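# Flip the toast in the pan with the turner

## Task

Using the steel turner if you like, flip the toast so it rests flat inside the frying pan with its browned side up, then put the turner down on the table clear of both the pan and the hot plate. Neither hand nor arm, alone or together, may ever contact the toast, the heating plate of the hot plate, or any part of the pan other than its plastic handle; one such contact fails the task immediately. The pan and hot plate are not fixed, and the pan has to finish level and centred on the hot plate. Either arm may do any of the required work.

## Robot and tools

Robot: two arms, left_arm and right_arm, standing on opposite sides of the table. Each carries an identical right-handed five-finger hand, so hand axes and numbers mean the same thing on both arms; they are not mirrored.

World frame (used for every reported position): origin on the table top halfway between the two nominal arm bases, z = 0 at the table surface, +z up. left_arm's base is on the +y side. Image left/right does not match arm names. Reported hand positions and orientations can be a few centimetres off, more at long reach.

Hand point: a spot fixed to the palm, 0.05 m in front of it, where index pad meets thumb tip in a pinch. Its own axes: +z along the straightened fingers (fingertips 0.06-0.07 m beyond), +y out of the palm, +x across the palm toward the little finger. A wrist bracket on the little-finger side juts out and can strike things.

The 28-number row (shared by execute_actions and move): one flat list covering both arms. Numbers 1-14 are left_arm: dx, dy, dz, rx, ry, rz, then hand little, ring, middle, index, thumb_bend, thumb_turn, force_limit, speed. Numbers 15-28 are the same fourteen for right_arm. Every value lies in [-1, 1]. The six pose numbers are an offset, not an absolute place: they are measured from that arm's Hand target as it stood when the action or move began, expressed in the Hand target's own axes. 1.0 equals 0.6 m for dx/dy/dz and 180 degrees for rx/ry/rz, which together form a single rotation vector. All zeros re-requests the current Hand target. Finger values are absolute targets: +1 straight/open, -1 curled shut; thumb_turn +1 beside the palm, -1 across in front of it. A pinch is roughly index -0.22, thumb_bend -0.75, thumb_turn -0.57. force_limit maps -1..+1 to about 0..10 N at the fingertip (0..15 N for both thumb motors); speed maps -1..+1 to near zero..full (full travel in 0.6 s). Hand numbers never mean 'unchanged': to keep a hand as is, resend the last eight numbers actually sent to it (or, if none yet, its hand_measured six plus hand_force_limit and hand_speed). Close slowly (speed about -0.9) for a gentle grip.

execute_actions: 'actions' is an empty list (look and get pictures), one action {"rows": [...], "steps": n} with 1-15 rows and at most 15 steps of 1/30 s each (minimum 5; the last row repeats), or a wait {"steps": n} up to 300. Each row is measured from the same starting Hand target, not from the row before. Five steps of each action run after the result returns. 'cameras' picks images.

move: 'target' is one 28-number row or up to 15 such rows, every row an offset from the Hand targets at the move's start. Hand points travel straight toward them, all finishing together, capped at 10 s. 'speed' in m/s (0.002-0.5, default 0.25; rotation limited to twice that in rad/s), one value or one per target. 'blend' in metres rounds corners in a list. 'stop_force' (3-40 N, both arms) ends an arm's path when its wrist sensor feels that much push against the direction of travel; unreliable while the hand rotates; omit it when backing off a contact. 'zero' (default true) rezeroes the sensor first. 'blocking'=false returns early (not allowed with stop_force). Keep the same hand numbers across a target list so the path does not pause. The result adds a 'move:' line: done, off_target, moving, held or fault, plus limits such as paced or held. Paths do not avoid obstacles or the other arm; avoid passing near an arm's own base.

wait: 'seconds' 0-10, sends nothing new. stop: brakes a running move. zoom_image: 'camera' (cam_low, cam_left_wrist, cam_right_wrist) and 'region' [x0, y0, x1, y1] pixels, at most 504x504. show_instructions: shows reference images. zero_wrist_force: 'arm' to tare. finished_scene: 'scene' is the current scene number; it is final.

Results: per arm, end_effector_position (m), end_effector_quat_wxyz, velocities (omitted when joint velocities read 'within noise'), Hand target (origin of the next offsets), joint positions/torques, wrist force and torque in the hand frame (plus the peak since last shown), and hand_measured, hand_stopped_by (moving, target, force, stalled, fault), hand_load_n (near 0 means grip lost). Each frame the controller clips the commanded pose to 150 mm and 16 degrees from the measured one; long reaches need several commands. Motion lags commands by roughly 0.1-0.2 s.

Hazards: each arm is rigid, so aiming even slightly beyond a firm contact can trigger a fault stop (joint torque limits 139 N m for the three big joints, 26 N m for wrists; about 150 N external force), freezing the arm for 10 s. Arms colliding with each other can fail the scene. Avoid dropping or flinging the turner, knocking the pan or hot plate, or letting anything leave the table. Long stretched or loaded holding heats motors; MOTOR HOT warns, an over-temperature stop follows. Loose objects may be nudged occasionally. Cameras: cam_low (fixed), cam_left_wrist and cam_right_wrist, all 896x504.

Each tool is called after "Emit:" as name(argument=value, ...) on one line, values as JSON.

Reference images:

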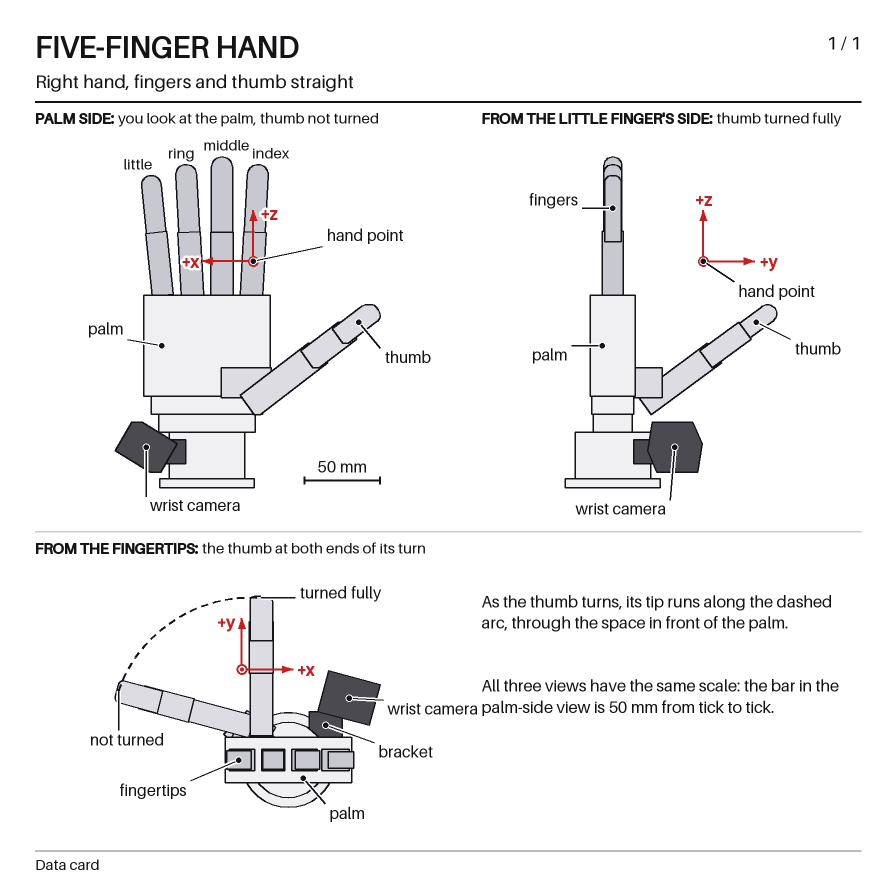

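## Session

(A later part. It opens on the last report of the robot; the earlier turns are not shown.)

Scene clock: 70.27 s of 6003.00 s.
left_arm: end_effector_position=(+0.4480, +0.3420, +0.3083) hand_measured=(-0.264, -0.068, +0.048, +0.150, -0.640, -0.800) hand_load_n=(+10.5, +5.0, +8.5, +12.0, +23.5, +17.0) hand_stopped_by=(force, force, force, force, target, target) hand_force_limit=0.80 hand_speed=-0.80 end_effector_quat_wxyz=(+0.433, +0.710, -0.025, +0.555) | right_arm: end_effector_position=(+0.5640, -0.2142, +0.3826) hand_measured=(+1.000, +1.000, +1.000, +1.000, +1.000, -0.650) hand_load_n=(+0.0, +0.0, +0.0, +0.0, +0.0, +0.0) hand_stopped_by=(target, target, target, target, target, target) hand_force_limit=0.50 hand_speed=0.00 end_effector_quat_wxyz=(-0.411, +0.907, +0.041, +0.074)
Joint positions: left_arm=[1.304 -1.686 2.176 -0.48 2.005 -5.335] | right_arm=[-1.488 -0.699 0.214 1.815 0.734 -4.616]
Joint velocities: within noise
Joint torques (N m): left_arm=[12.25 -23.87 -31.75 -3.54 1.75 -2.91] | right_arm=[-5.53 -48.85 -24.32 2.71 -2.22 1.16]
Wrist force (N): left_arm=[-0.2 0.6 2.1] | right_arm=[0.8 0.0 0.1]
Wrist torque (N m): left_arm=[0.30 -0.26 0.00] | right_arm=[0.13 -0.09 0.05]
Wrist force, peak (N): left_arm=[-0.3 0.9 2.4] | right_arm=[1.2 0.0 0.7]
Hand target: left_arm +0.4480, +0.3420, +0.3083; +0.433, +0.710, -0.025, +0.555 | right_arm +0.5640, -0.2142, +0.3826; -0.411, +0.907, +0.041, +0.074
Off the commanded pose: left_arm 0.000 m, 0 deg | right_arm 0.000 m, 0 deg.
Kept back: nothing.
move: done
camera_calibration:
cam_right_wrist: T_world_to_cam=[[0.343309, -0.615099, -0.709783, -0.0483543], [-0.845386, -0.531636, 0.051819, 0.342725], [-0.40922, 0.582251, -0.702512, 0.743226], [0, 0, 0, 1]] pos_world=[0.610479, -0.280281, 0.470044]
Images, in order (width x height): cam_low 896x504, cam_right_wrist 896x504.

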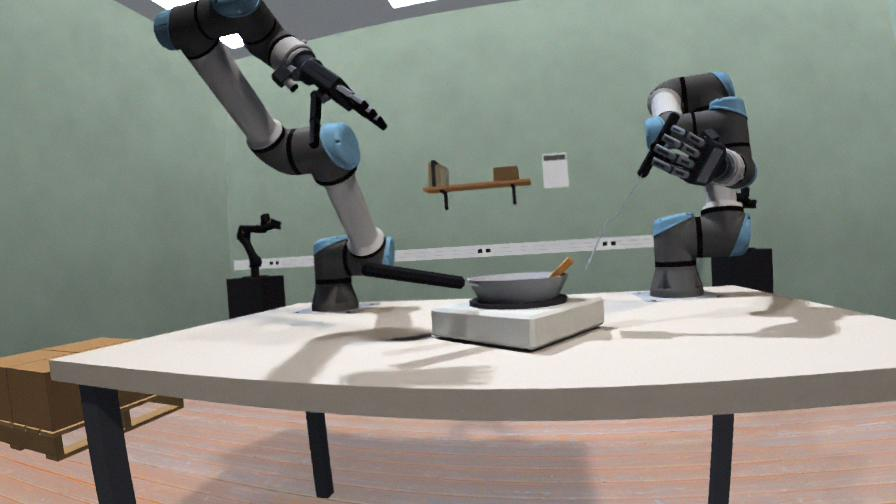

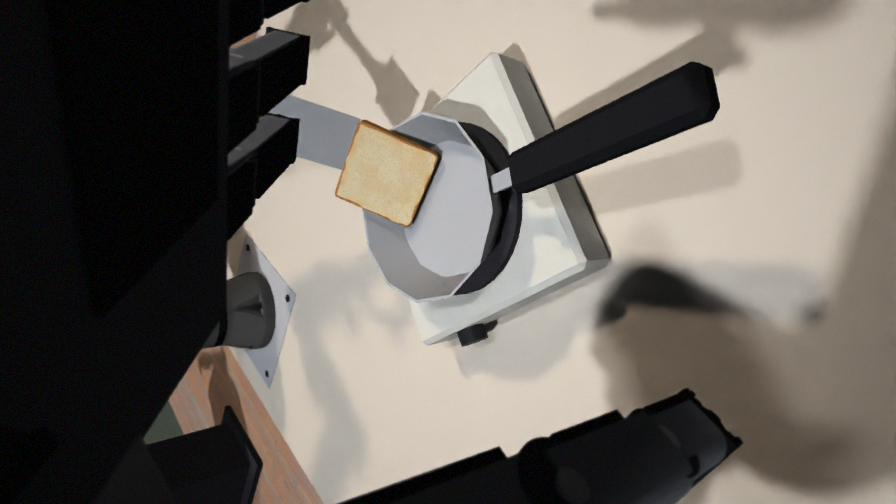

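Emit:
move(target=[-0.027,0.0378,0.0325,0,0,0,-0.55,-0.55,-0.55,-0.55,-0.65,-0.8,0.8,-0.8,0,0,0,0,0,0,1,1,1,1,1,-0.65,0.5,0], speed=0.03, stop_force=4, cameras=["cam_low","cam_right_wrist"])

Emit:
zoom_image(camera="cam_right_wrist", region=[300, 60, 520, 280])

Emit:
zoom_image(camera="cam_low", region=[480, 200, 640, 320])

Scene clock: 73.33 s of 6003.00 s.
left_arm: end_effector_position=(+0.4450, +0.3081, +0.3083) hand_measured=(-0.264, -0.068, +0.048, +0.150, -0.640, -0.800) hand_load_n=(+10.5, +5.0, +8.5, +12.0, +23.5, +17.0) hand_stopped_by=(force, force, force, force, target, target) hand_force_limit=0.80 hand_speed=-0.80 end_effector_quat_wxyz=(+0.433, +0.710, -0.025, +0.555) | right_arm: end_effector_position=(+0.5640, -0.2142, +0.3826) hand_measured=(+1.000, +1.000, +1.000, +1.000, +1.000, -0.650) hand_load_n=(+0.0, +0.0, +0.0, +0.0, +0.0, +0.0) hand_stopped_by=(target, target, target, target, target, target) hand_force_limit=0.50 hand_speed=0.00 end_effector_quat_wxyz=(-0.411, +0.907, +0.041, +0.074)
Joint positions: left_arm=[1.191 -1.704 2.192 -0.478 1.892 -5.336] | right_arm=[-1.488 -0.699 0.214 1.815 0.734 -4.616]
Joint velocities: within noise
Joint torques (N m): left_arm=[11.48 -8.83 -31.86 -1.29 1.78 -2.63] | right_arm=[-5.36 -48.35 -27.05 2.58 -2.31 1.1]
Wrist force (N): left_arm=[-0.1 0.6 2.2] | right_arm=[0.9 0.3 0.4]
Wrist torque (N m): left_arm=[0.32 -0.28 0.00] | right_arm=[0.16 -0.11 0.07]
Wrist force, peak (N): left_arm=[-0.4 0.9 2.7] | right_arm=[1.3 0.2 0.5]
Hand target: left_arm +0.4450, +0.3081, +0.3083; +0.433, +0.710, -0.025, +0.555 | right_arm +0.5640, -0.2142, +0.3826; -0.411, +0.907, +0.041, +0.074
Off the commanded pose: left_arm 0.000 m, 0 deg | right_arm 0.000 m, 0 deg.
Kept back: nothing.
move: done
camera_calibration:
cam_right_wrist: T_world_to_cam=[[0.343309, -0.615099, -0.709783, -0.0483543], [-0.845386, -0.531636, 0.0518191, 0.342725], [-0.40922, 0.582251, -0.702512, 0.743226], [0, 0, 0, 1]] pos_world=[0.610479, -0.280282, 0.470044]
Images, in order (width x height): cam_low 896x504, cam_right_wrist 896x504.

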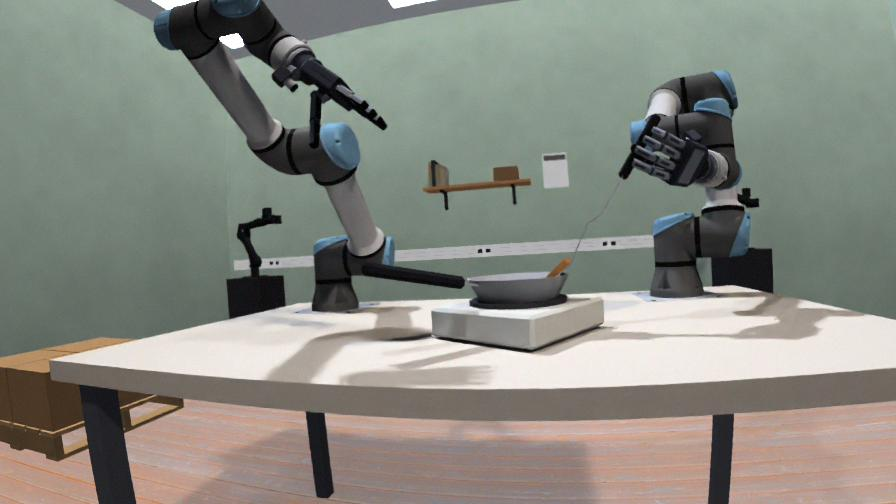

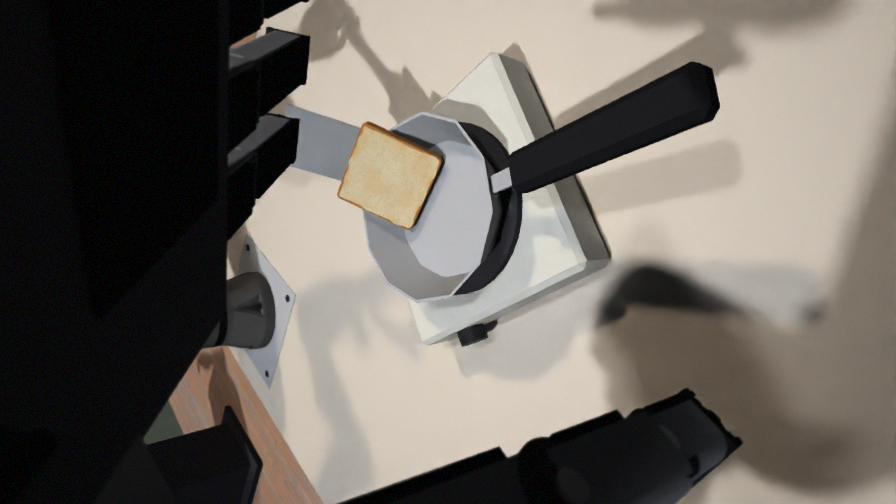

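Scaled by 2.291.

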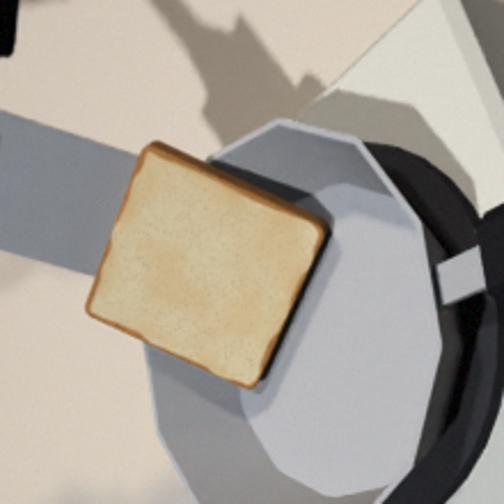

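Scaled by 3.150.

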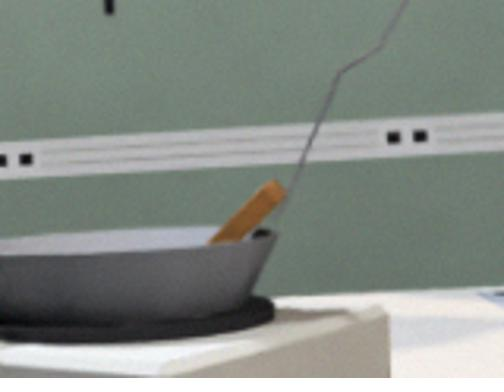

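Emit:
move(target=[0.0041,0.0215,0.0104,0,0,0,-0.55,-0.55,-0.55,-0.55,-0.65,-0.8,0.8,-0.8,0,0,0,0,0,0,1,1,1,1,1,-0.65,0.5,0], speed=0.03, stop_force=5, cameras=["cam_low","cam_right_wrist"])

Emit:
zoom_image(camera="cam_right_wrist", region=[300, 60, 520, 280])

Emit:
zoom_image(camera="cam_low", region=[480, 200, 640, 320])

Scene clock: 75.27 s of 6003.00 s.
left_arm: end_effector_position=(+0.4441, +0.2971, +0.3178) hand_measured=(-0.264, -0.068, +0.048, +0.150, -0.640, -0.800) hand_load_n=(+10.0, +5.0, +8.5, +12.0, +23.5, +17.0) hand_stopped_by=(force, force, force, force, target, target) hand_force_limit=0.80 hand_speed=-0.80 end_effector_quat_wxyz=(+0.433, +0.710, -0.025, +0.555) | right_arm: end_effector_position=(+0.5640, -0.2142, +0.3826) hand_measured=(+1.000, +1.000, +1.000, +1.000, +1.000, -0.650) hand_load_n=(+0.0, +0.0, +0.0, +0.0, +0.0, +0.0) hand_stopped_by=(target, target, target, target, target, target) hand_force_limit=0.50 hand_speed=0.00 end_effector_quat_wxyz=(-0.411, +0.907, +0.041, +0.074)
Joint positions: left_arm=[1.154 -1.72 2.178 -0.448 1.855 -5.337] | right_arm=[-1.488 -0.699 0.214 1.815 0.734 -4.616]
Joint velocities: within noise
Joint torques (N m): left_arm=[11.22 -8.5 -11.94 -3.9 1.73 -1.81] | right_arm=[-5.13 -47.8 -27.76 2.66 -2.17 1.07]
Wrist force (N): left_arm=[0.1 0.6 2.2] | right_arm=[1.3 0.0 0.4]
Wrist torque (N m): left_arm=[0.30 -0.31 0.01] | right_arm=[0.10 -0.17 0.09]
Wrist force, peak (N): left_arm=[-0.4 1.2 2.5] | right_arm=[1.3 0.0 0.4]
Hand target: left_arm +0.4441, +0.2971, +0.3178; +0.433, +0.710, -0.025, +0.555 | right_arm +0.5640, -0.2142, +0.3826; -0.411, +0.907, +0.041, +0.074
Off the commanded pose: left_arm 0.000 m, 0 deg | right_arm 0.000 m, 0 deg.
Kept back: nothing.
move: done
camera_calibration:
cam_right_wrist: T_world_to_cam=[[0.343309, -0.615099, -0.709783, -0.0483544], [-0.845386, -0.531636, 0.0518187, 0.342725], [-0.40922, 0.582251, -0.702512, 0.743226], [0, 0, 0, 1]] pos_world=[0.610479, -0.280281, 0.470045]
Images, in order (width x height): cam_low 896x504, cam_right_wrist 896x504.

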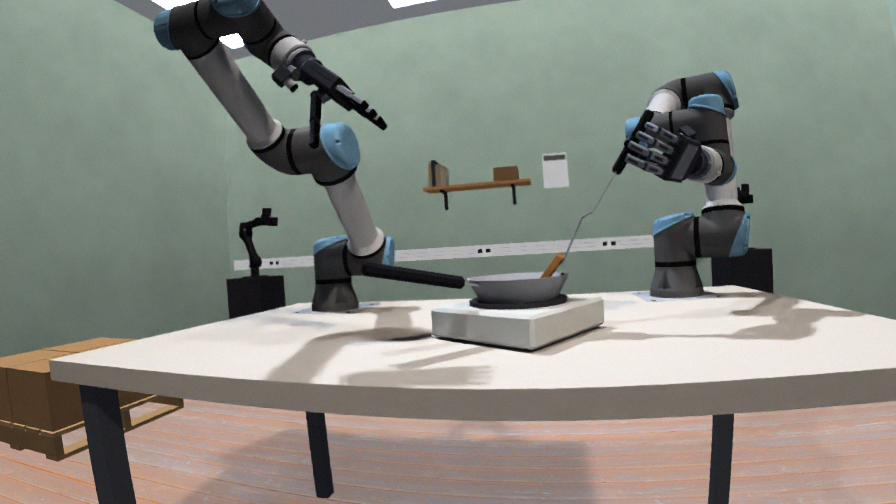

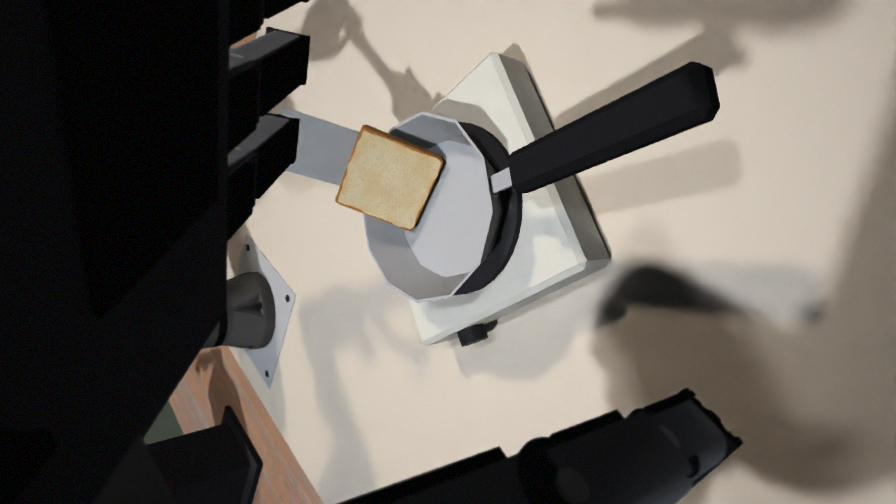

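Scaled by 2.291.

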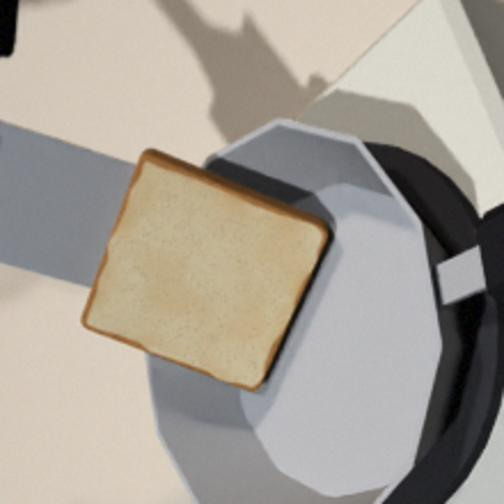

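Scaled by 3.150.

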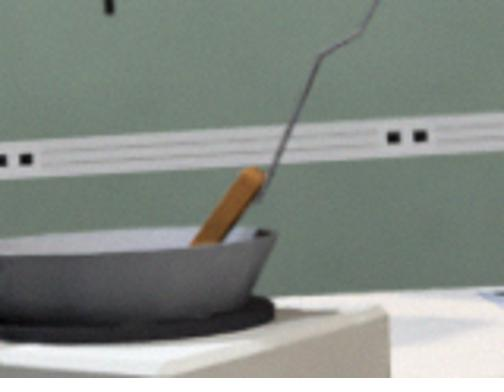

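Emit:
move(target=[-0.0025,0.034,0.0201,0,0,0,-0.55,-0.55,-0.55,-0.55,-0.65,-0.8,0.8,-0.8,0,0,0,0,0,0,1,1,1,1,1,-0.65,0.5,0], speed=0.03, stop_force=5, cameras=["cam_low","cam_right_wrist"])

Emit:
zoom_image(camera="cam_right_wrist", region=[300, 60, 520, 280])

Emit:
zoom_image(camera="cam_low", region=[480, 200, 640, 320])

Scene clock: 77.47 s of 6003.00 s.
left_arm: end_effector_position=(+0.4422, +0.2760, +0.3285) hand_measured=(-0.264, -0.068, +0.048, +0.150, -0.640, -0.800) hand_load_n=(+10.0, +5.0, +9.0, +12.5, +23.0, +17.0) hand_stopped_by=(force, force, force, force, target, target) hand_force_limit=0.80 hand_speed=-0.80 end_effector_quat_wxyz=(+0.433, +0.710, -0.025, +0.555) | right_arm: end_effector_position=(+0.5640, -0.2142, +0.3826) hand_measured=(+1.000, +1.000, +1.000, +1.000, +1.000, -0.650) hand_load_n=(+0.0, +0.0, +0.0, +0.0, +0.0, +0.0) hand_stopped_by=(target, target, target, target, target, target) hand_force_limit=0.50 hand_speed=0.00 end_effector_quat_wxyz=(-0.411, +0.907, +0.041, +0.074)
Joint positions: left_arm=[1.085 -1.738 2.162 -0.415 1.786 -5.337] | right_arm=[-1.488 -0.699 0.214 1.815 0.734 -4.616]
Joint velocities: within noise
Joint torques (N m): left_arm=[11.54 -7.91 -12.8 -4 1.88 -2.24] | right_arm=[-5.46 -47.5 -28.64 2.66 -2.29 0.98]
Wrist force (N): left_arm=[-0.6 0.4 2.3] | right_arm=[1.1 0.0 0.5]
Wrist torque (N m): left_arm=[0.29 -0.22 -0.03] | right_arm=[0.11 -0.13 0.07]
Wrist force, peak (N): left_arm=[-0.2 0.8 2.6] | right_arm=[1.3 0.4 0.3]
Hand target: left_arm +0.4422, +0.2760, +0.3285; +0.433, +0.710, -0.025, +0.555 | right_arm +0.5640, -0.2142, +0.3826; -0.411, +0.907, +0.041, +0.074
Off the commanded pose: left_arm 0.000 m, 0 deg | right_arm 0.000 m, 0 deg.
Kept back: nothing.
move: done
camera_calibration:
cam_right_wrist: T_world_to_cam=[[0.343309, -0.615099, -0.709783, -0.0483543], [-0.845386, -0.531636, 0.0518191, 0.342725], [-0.40922, 0.582251, -0.702512, 0.743226], [0, 0, 0, 1]] pos_world=[0.610479, -0.280281, 0.470044]
Images, in order (width x height): cam_low 896x504, cam_right_wrist 896x504.

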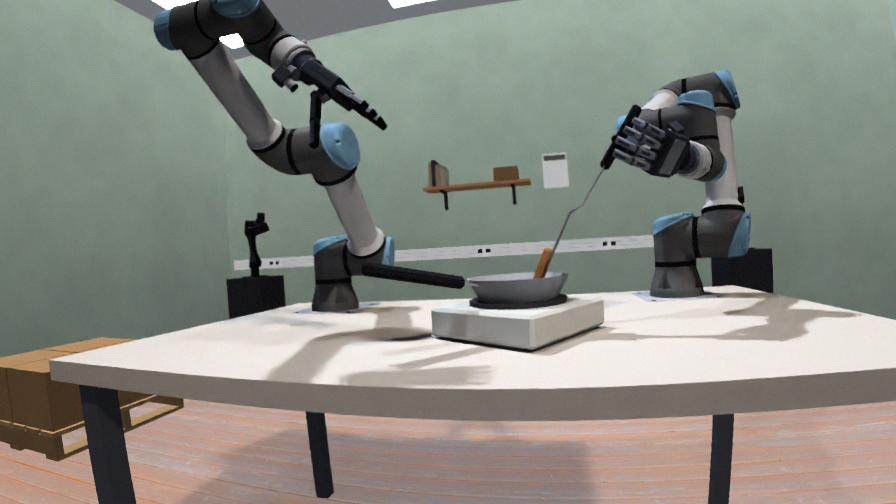

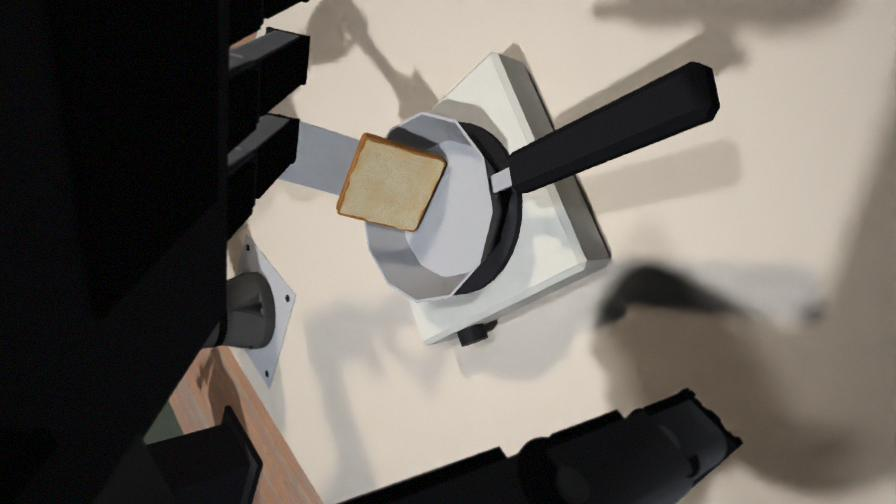

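Scaled by 2.291.

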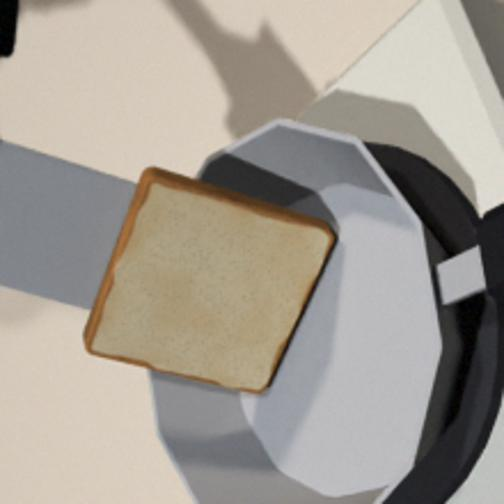

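Scaled by 3.150.

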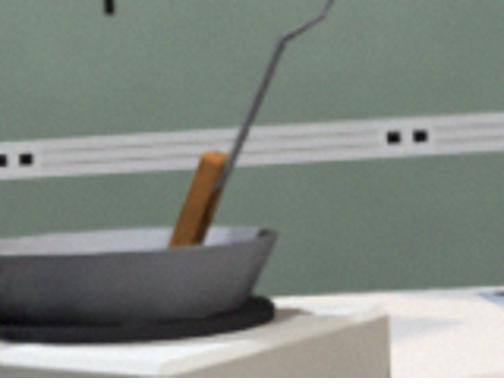

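Emit:
move(target=[-0.0143,0.0312,0.0235,0,0,0,-0.55,-0.55,-0.55,-0.55,-0.65,-0.8,0.8,-0.8,0,0,0,0,0,0,1,1,1,1,1,-0.65,0.5,0], speed=0.03, stop_force=5, cameras=["cam_low","cam_right_wrist"])

Emit:
zoom_image(camera="cam_right_wrist", region=[300, 60, 520, 280])

Emit:
zoom_image(camera="cam_low", region=[480, 200, 640, 320])

Scene clock: 79.93 s of 6003.00 s.
left_arm: end_effector_position=(+0.4401, +0.2514, +0.3324) hand_measured=(-0.264, -0.068, +0.048, +0.150, -0.640, -0.800) hand_load_n=(+10.5, +5.0, +9.0, +12.0, +23.0, +17.0) hand_stopped_by=(force, force, force, force, target, target) hand_force_limit=0.80 hand_speed=-0.80 end_effector_quat_wxyz=(+0.433, +0.710, -0.025, +0.555) | right_arm: end_effector_position=(+0.5640, -0.2142, +0.3826) hand_measured=(+1.000, +1.000, +1.000, +1.000, +1.000, -0.650) hand_load_n=(+0.0, +0.0, +0.5, +0.0, +0.0, +0.0) hand_stopped_by=(target, target, target, target, target, target) hand_force_limit=0.50 hand_speed=0.00 end_effector_quat_wxyz=(-0.411, +0.907, +0.041, +0.074)
Joint positions: left_arm=[1.007 -1.743 2.155 -0.403 1.708 -5.338] | right_arm=[-1.488 -0.699 0.214 1.815 0.734 -4.616]
Joint velocities: within noise
Joint torques (N m): left_arm=[11.78 -16.76 -12.36 -4.09 1.72 -2.39] | right_arm=[-4.49 -47.26 -29.83 2.61 -2.17 0.91]
Wrist force (N): left_arm=[-0.2 0.2 2.2] | right_arm=[1.1 -0.1 0.4]
Wrist torque (N m): left_arm=[0.25 -0.27 -0.01] | right_arm=[0.10 -0.13 0.07]
Wrist force, peak (N): left_arm=[-0.1 0.6 2.7] | right_arm=[1.3 0.1 0.4]
Hand target: left_arm +0.4401, +0.2514, +0.3324; +0.433, +0.710, -0.025, +0.555 | right_arm +0.5640, -0.2142, +0.3826; -0.411, +0.907, +0.041, +0.074
Off the commanded pose: left_arm 0.000 m, 0 deg | right_arm 0.000 m, 0 deg.
Kept back: nothing.
move: done
camera_calibration:
cam_right_wrist: T_world_to_cam=[[0.343311, -0.615099, -0.709782, -0.0483552], [-0.845386, -0.531636, 0.0518168, 0.342726], [-0.409218, 0.582251, -0.702513, 0.743226], [0, 0, 0, 1]] pos_world=[0.610479, -0.280282, 0.470045]
Images, in order (width x height): cam_low 896x504, cam_right_wrist 896x504.

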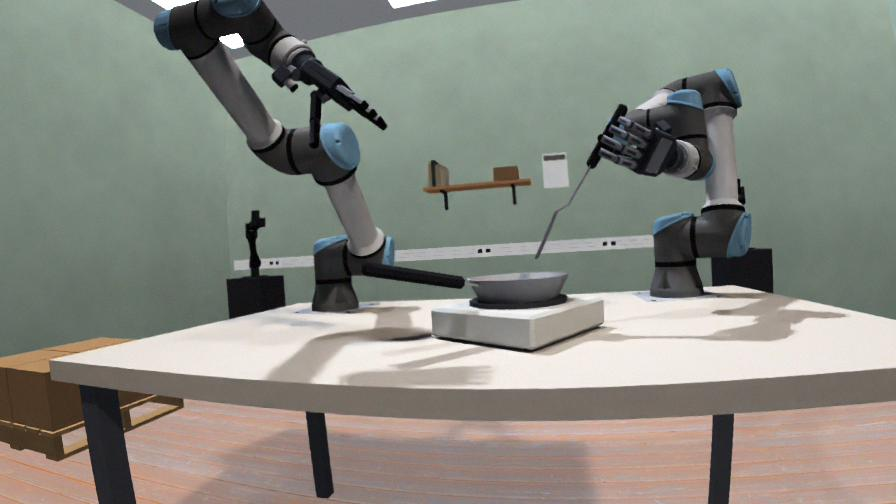

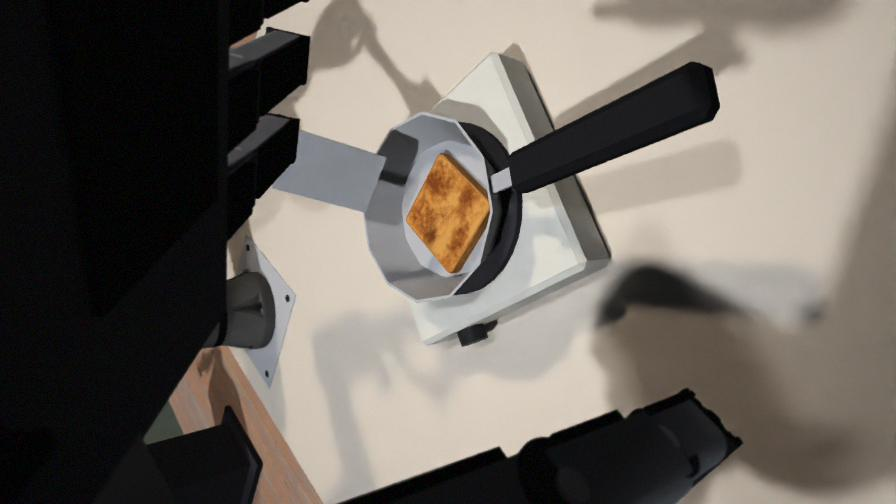

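Scaled by 2.291.

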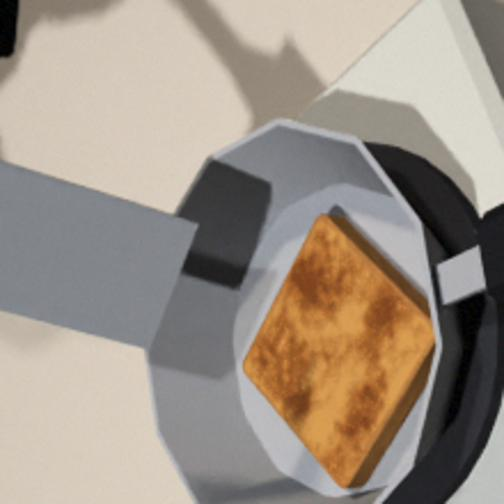

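Scaled by 3.150.

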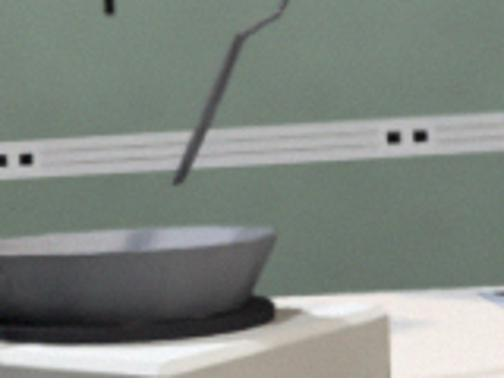

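Emit:
move(target=[[0.135,0.0979,-0.0016,0,0,0,-0.55,-0.55,-0.55,-0.55,-0.65,-0.8,0.8,-0.8,0,0,0,0,0,0,1,1,1,1,1,-0.65,0.5,0],[0.1805,0.0278,-0.0282,0.1143,-0.1533,0.273,-0.55,-0.55,-0.55,-0.55,-0.65,-0.8,0.8,-0.8,0,0,0,0,0,0,1,1,1,1,1,-0.65,0.5,0],[0.1878,-0.0671,-0.0088,0.2325,-0.3118,0.5551,-0.55,-0.55,-0.55,-0.55,-0.65,-0.8,0.8,-0.8,0,0,0,0,0,0,1,1,1,1,1,-0.65,0.5,0]], speed=[0.15,0.22,0.22], blend=0.02, cameras=["cam_low","cam_right_wrist"])

Scene clock: 87.50 s of 6003.00 s.
left_arm: end_effector_position=(+0.4999, +0.3300, +0.4000) hand_measured=(-0.264, -0.068, +0.048, +0.150, -0.640, -0.800) hand_load_n=(+7.5, +4.5, +8.5, +12.0, +24.0, +17.0) hand_stopped_by=(force, force, force, force, target, target) hand_force_limit=0.80 hand_speed=-0.80 end_effector_quat_wxyz=(-0.411, +0.679, -0.529, +0.301) end_effector_velocity=(+0.000, -0.001, +0.000) end_effector_angular_velocity=(-0.017, +0.000, +0.002) | right_arm: end_effector_position=(+0.5640, -0.2142, +0.3826) hand_measured=(+1.000, +1.000, +1.000, +1.000, +1.000, -0.650) hand_load_n=(+0.0, +0.0, +0.0, +0.0, +0.0, +0.0) hand_stopped_by=(target, target, target, target, target, target) hand_force_limit=0.50 hand_speed=0.00 end_effector_quat_wxyz=(-0.411, +0.907, +0.041, +0.074)
Joint positions: left_arm=[0.617 -1.318 1.189 1.15 0.6 -4.044] | right_arm=[-1.488 -0.699 0.214 1.815 0.734 -4.616]
Joint velocities: left_arm=[0.002 -0.003 0 -0.004 0.009 -0.008] | right_arm=[within noise]
Joint torques (N m): left_arm=[12.34 -39.64 -21.86 -0.63 0.27 -2.75] | right_arm=[-4.32 -45.25 -29.68 2.82 -2.16 0.82]
Wrist force (N): left_arm=[-0.3 0.7 1.6] | right_arm=[0.9 -0.1 0.5]
Wrist torque (N m): left_arm=[-0.26 0.11 -0.11] | right_arm=[0.09 -0.11 0.06]
Wrist force, peak (N): left_arm=[-1.7 -0.8 2.4] | right_arm=[1.4 0.1 0.5]
Hand target: left_arm +0.5000, +0.3300, +0.4000; -0.411, +0.679, -0.529, +0.301 | right_arm +0.5640, -0.2142, +0.3826; -0.411, +0.907, +0.041, +0.074
Off the commanded pose: left_arm 0.000 m, 0 deg | right_arm 0.000 m, 0 deg.
Kept back: nothing.
move: done; blend cut to 0 m at target 1
camera_calibration:
cam_right_wrist: T_world_to_cam=[[0.343311, -0.615099, -0.709782, -0.048355], [-0.845386, -0.531636, 0.0518169, 0.342726], [-0.409218, 0.582251, -0.702513, 0.743226], [0, 0, 0, 1]] pos_world=[0.610479, -0.280282, 0.470045]
Images, in order (width x height): cam_low 896x504, cam_right_wrist 896x504.

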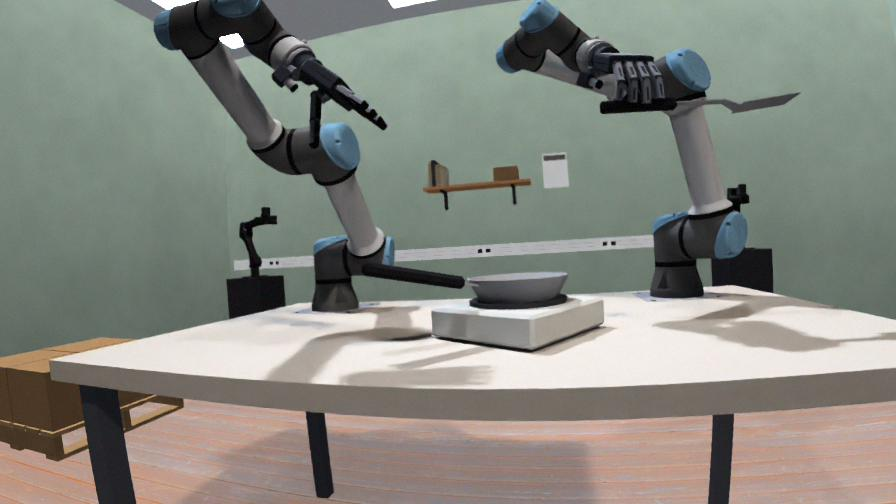

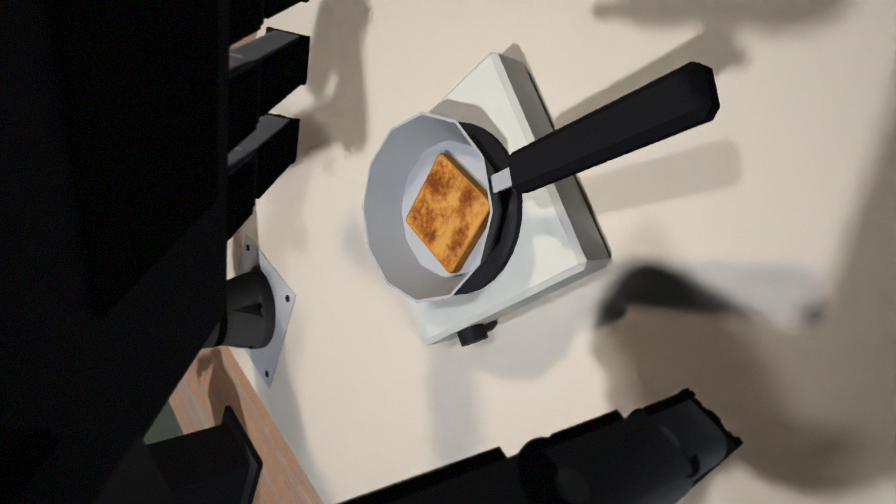

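Emit:
move(target=[-0.0196,0.3508,0.2287,0.0062,0.2094,0.1151,-0.55,-0.55,-0.55,-0.55,-0.65,-0.8,0.8,-0.8,0,0,0,0,0,0,1,1,1,1,1,-0.65,0.5,0], speed=0.2, cameras=["cam_low"])

Emit:
zoom_image(camera="cam_low", region=[560, 140, 860, 320])

Scene clock: 90.20 s of 6003.00 s.
left_arm: end_effector_position=(+0.5136, +0.3525, +0.1498) hand_measured=(-0.264, -0.068, +0.048, +0.150, -0.640, -0.800) hand_load_n=(+8.0, +5.0, +8.5, +11.5, +24.5, +17.0) hand_stopped_by=(force, force, force, force, target, target) hand_force_limit=0.80 hand_speed=-0.80 end_effector_quat_wxyz=(-0.272, +0.438, -0.741, +0.431) end_effector_velocity=(+0.000, +0.000, +0.002) end_effector_angular_velocity=(-0.001, -0.002, +0.005) | right_arm: end_effector_position=(+0.5640, -0.2142, +0.3826) hand_measured=(+1.000, +1.000, +1.000, +1.000, +1.000, -0.650) hand_load_n=(+0.0, +0.0, +0.0, +0.0, +0.0, +0.0) hand_stopped_by=(target, target, target, target, target, target) hand_force_limit=0.50 hand_speed=0.00 end_effector_quat_wxyz=(-0.411, +0.907, +0.041, +0.074)
Joint positions: left_arm=[0.934 -1.488 1.955 0.04 1.43 -3.19] | right_arm=[-1.488 -0.699 0.214 1.815 0.734 -4.616]
Joint velocities: left_arm=[-0.003 -0.003 -0.002 0.004 -0.007 -0.004] | right_arm=[within noise]
Joint torques (N m): left_arm=[-11.31 -31 -30.49 1.27 -2 -2.5] | right_arm=[-5.05 -44.78 -29.36 2.67 -2.16 0.61]
Wrist force (N): left_arm=[-0.6 0.6 1.8] | right_arm=[1.0 0.0 0.5]
Wrist torque (N m): left_arm=[-0.29 0.13 -0.12] | right_arm=[0.11 -0.12 0.07]
Wrist force, peak (N): left_arm=[-0.9 2.0 1.9] | right_arm=[1.1 0.2 0.8]
Hand target: left_arm +0.5136, +0.3524, +0.1499; +0.272, -0.438, +0.741, -0.431 | right_arm +0.5640, -0.2142, +0.3826; -0.411, +0.907, +0.041, +0.074
Off the commanded pose: left_arm 0.000 m, 0 deg | right_arm 0.000 m, 0 deg.
Kept back: nothing.
move: done
Images, in order (width x height): cam_low 896x504.

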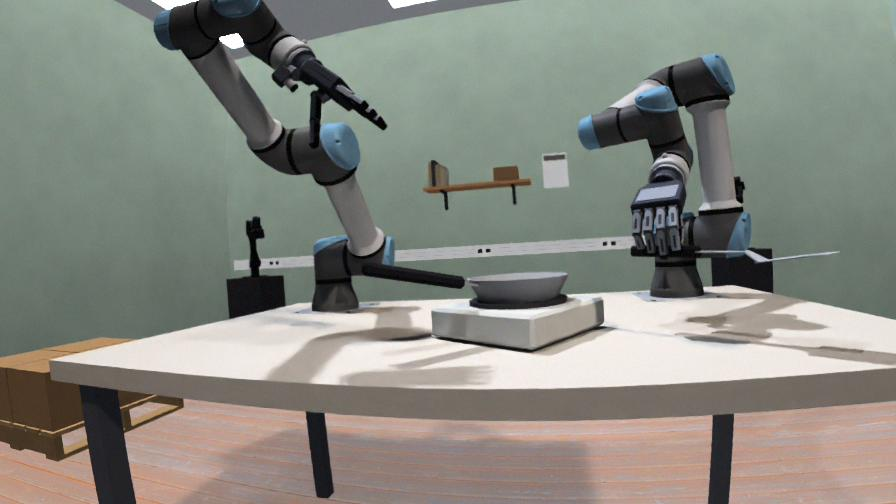

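Scaled by 1.680.

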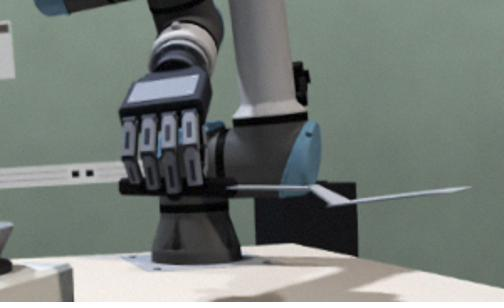

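Emit:
move(target=[0.0047,0.1608,0.0883,0,0,0,-0.55,-0.55,-0.55,-0.55,-0.65,-0.8,0.8,-0.8,0,0,0,0,0,0,1,1,1,1,1,-0.65,0.5,0], speed=0.08, stop_force=5, cameras=["cam_low"])

Emit:
zoom_image(camera="cam_low", region=[560, 180, 860, 360])

Scene clock: 94.53 s of 6003.00 s.
left_arm: end_effector_position=(+0.5136, +0.3523, +0.0398) hand_measured=(-0.264, -0.068, +0.048, +0.150, -0.640, -0.800) hand_load_n=(+7.5, +4.5, +8.5, +11.5, +24.5, +17.0) hand_stopped_by=(force, force, force, force, target, target) hand_force_limit=0.80 hand_speed=-0.80 end_effector_quat_wxyz=(-0.272, +0.438, -0.741, +0.431) | right_arm: end_effector_position=(+0.5640, -0.2142, +0.3826) hand_measured=(+1.000, +1.000, +1.000, +1.000, +1.000, -0.650) hand_load_n=(+0.0, +0.0, +0.0, +0.0, +0.0, +0.0) hand_stopped_by=(target, target, target, target, target, target) hand_force_limit=0.50 hand_speed=0.00 end_effector_quat_wxyz=(-0.411, +0.907, +0.041, +0.074)
Joint positions: left_arm=[0.934 -1.32 2.096 -0.27 1.43 -3.19] | right_arm=[-1.488 -0.699 0.214 1.815 0.734 -4.616]
Joint velocities: within noise
Joint torques (N m): left_arm=[8.41 -26.96 -26.89 -2.45 -0.98 2.79] | right_arm=[-5.27 -43.1 -29.27 2.67 -2.19 0.49]
Wrist force (N): left_arm=[-0.3 0.5 1.7] | right_arm=[0.8 -0.1 0.6]
Wrist torque (N m): left_arm=[-0.31 0.10 -0.10] | right_arm=[0.09 -0.10 0.05]
Wrist force, peak (N): left_arm=[-0.5 1.7 2.1] | right_arm=[1.3 0.2 0.5]
Hand target: left_arm +0.5136, +0.3524, +0.0398; +0.272, -0.438, +0.741, -0.431 | right_arm +0.5640, -0.2142, +0.3826; -0.411, +0.907, +0.041, +0.074
Off the commanded pose: left_arm 0.000 m, 0 deg | right_arm 0.000 m, 0 deg.
Kept back: nothing.
move: done
Images, in order (width x height): cam_low 896x504.

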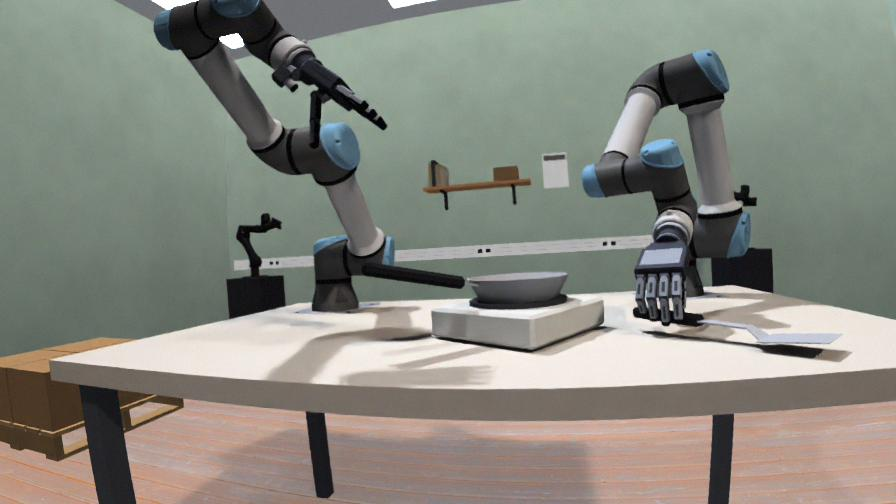

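Scaled by 1.680.

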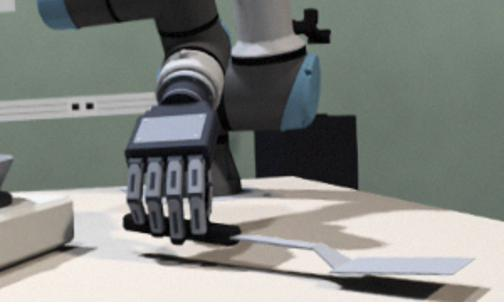

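Emit:
move(target=[0.0015,0.0511,0.0281,0,0,0,-0.55,-0.55,-0.55,-0.55,-0.65,-0.8,0.8,-0.8,0,0,0,0,0,0,1,1,1,1,1,-0.65,0.5,0], speed=0.015, stop_force=3.5, cameras=["cam_low"])

Emit:
zoom_image(camera="cam_low", region=[560, 180, 860, 360])

Scene clock: 97.20 s of 6003.00 s.
left_arm: end_effector_position=(+0.5136, +0.3524, +0.0199) hand_measured=(-0.266, -0.068, +0.050, +0.150, -0.640, -0.800) hand_load_n=(+3.5, +8.5, +10.0, +11.0, +23.5, +13.0) hand_stopped_by=(force, force, force, force, target, target) hand_force_limit=0.80 hand_speed=-0.80 end_effector_quat_wxyz=(-0.272, +0.438, -0.741, +0.431) | right_arm: end_effector_position=(+0.5640, -0.2142, +0.3826) hand_measured=(+1.000, +1.000, +1.000, +1.000, +1.000, -0.650) hand_load_n=(+0.0, +0.0, +0.0, +0.0, +0.0, +0.0) hand_stopped_by=(target, target, target, target, target, target) hand_force_limit=0.50 hand_speed=0.00 end_effector_quat_wxyz=(-0.411, +0.907, +0.041, +0.074)
Joint positions: left_arm=[0.934 -1.28 2.114 -0.327 1.43 -3.19] | right_arm=[-1.488 -0.699 0.214 1.815 0.734 -4.616]
Joint velocities: within noise
Joint torques (N m): left_arm=[10.28 -33.51 -24.24 -1.5 -0.13 2.51] | right_arm=[-5 -42.03 -30.34 2.64 -2.1 0.5]
Wrist force (N): left_arm=[-0.4 -2.9 -0.2] | right_arm=[1.0 -0.1 0.6]
Wrist torque (N m): left_arm=[-0.07 0.05 0.10] | right_arm=[0.09 -0.12 0.06]
Wrist force, peak (N): left_arm=[-0.3 -11.9 -7.9] | right_arm=[1.2 -0.1 0.3]
Hand target: left_arm +0.5136, +0.3523, +0.0199; +0.272, -0.438, +0.741, -0.431 (not the last commanded pose) | right_arm +0.5640, -0.2142, +0.3826; -0.411, +0.907, +0.041, +0.074
Off the commanded pose: left_arm 0.015 m, 0 deg | right_arm 0.000 m, 0 deg.
Kept back: nothing.
move: contact (left_arm)
Images, in order (width x height): cam_low 896x504.

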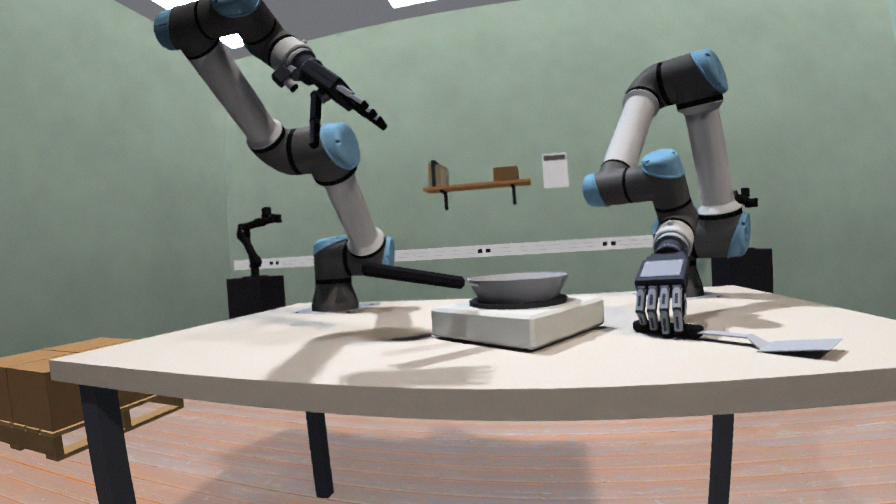

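Scaled by 1.680.

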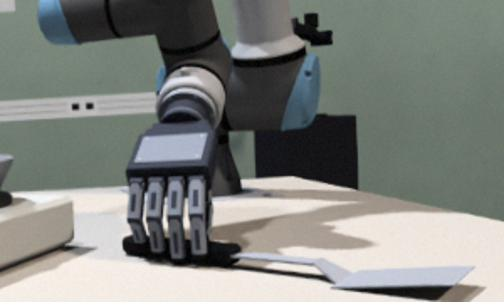

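Emit:
move(target=[0,0,0,0,0,0,0.5,0.5,0.5,0.5,-0.65,-0.8,0.8,-0.6,0,0,0,0,0,0,1,1,1,1,1,-0.65,0.5,0], cameras=["cam_low","cam_right_wrist"])

Emit:
zoom_image(camera="cam_low", region=[560, 180, 860, 360])

Scene clock: 98.87 s of 6003.00 s.
left_arm: end_effector_position=(+0.5136, +0.3524, +0.0199) hand_measured=(+0.500, +0.500, +0.500, +0.500, -0.650, -0.800) hand_load_n=(+0.0, +0.0, +0.0, +0.0, +0.0, +0.0) hand_stopped_by=(target, target, target, target, target, target) hand_force_limit=0.80 hand_speed=-0.60 end_effector_quat_wxyz=(-0.272, +0.438, -0.741, +0.431) | right_arm: end_effector_position=(+0.5640, -0.2142, +0.3826) hand_measured=(+1.000, +1.000, +1.000, +1.000, +1.000, -0.650) hand_load_n=(+0.0, +0.0, +0.0, +0.0, +0.0, +0.0) hand_stopped_by=(target, target, target, target, target, target) hand_force_limit=0.50 hand_speed=0.00 end_effector_quat_wxyz=(-0.411, +0.907, +0.041, +0.074)
Joint positions: left_arm=[0.934 -1.28 2.114 -0.327 1.43 -3.19] | right_arm=[-1.488 -0.699 0.214 1.815 0.734 -4.616]
Joint velocities: within noise
Joint torques (N m): left_arm=[7.58 -34.09 -23.58 -1.82 -0.13 2.58] | right_arm=[-4.36 -42.48 -28.91 2.72 -2.29 0.27]
Wrist force (N): left_arm=[-0.7 -0.9 1.0] | right_arm=[1.2 0.3 0.8]
Wrist torque (N m): left_arm=[-0.22 0.07 0.00] | right_arm=[0.13 -0.16 0.09]
Wrist force, peak (N): left_arm=[-0.4 -2.9 -0.3] | right_arm=[1.2 0.3 0.8]
Hand target: left_arm +0.5136, +0.3523, +0.0199; +0.272, -0.438, +0.741, -0.431 | right_arm +0.5640, -0.2142, +0.3826; -0.411, +0.907, +0.041, +0.074
Off the commanded pose: left_arm 0.000 m, 0 deg | right_arm 0.000 m, 0 deg.
Kept back: nothing.
move: done
camera_calibration:
cam_right_wrist: T_world_to_cam=[[0.34331, -0.615099, -0.709782, -0.0483551], [-0.845386, -0.531636, 0.0518178, 0.342726], [-0.409219, 0.582251, -0.702513, 0.743226], [0, 0, 0, 1]] pos_world=[0.610479, -0.280282, 0.470045]
Images, in order (width x height): cam_low 896x504, cam_right_wrist 896x504.

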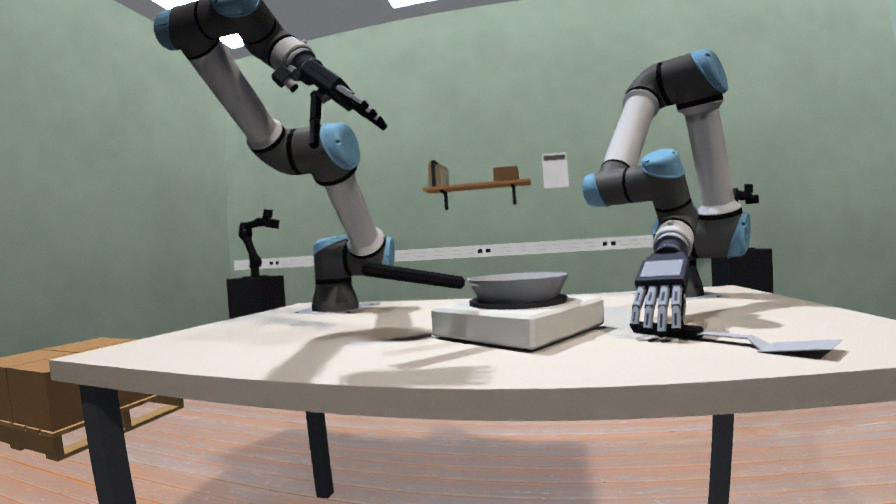

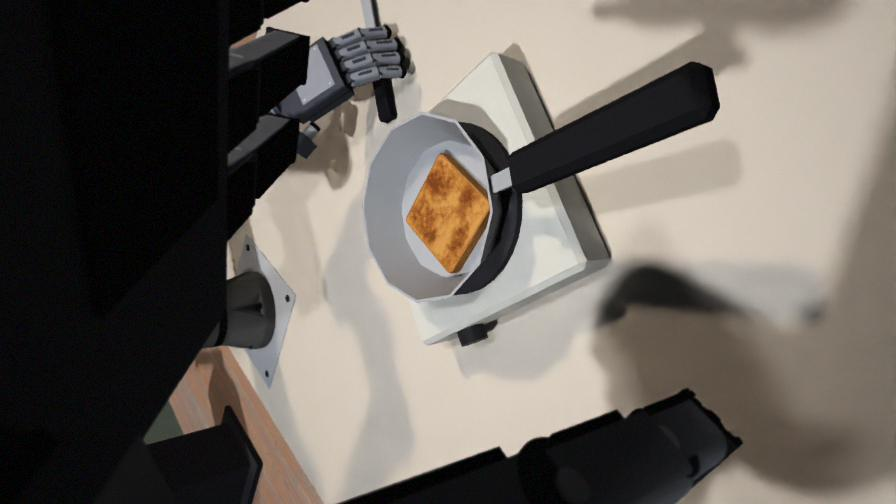

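Scaled by 1.680.

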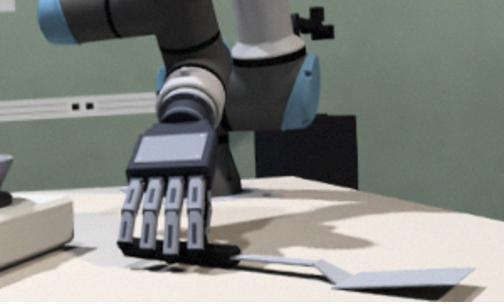

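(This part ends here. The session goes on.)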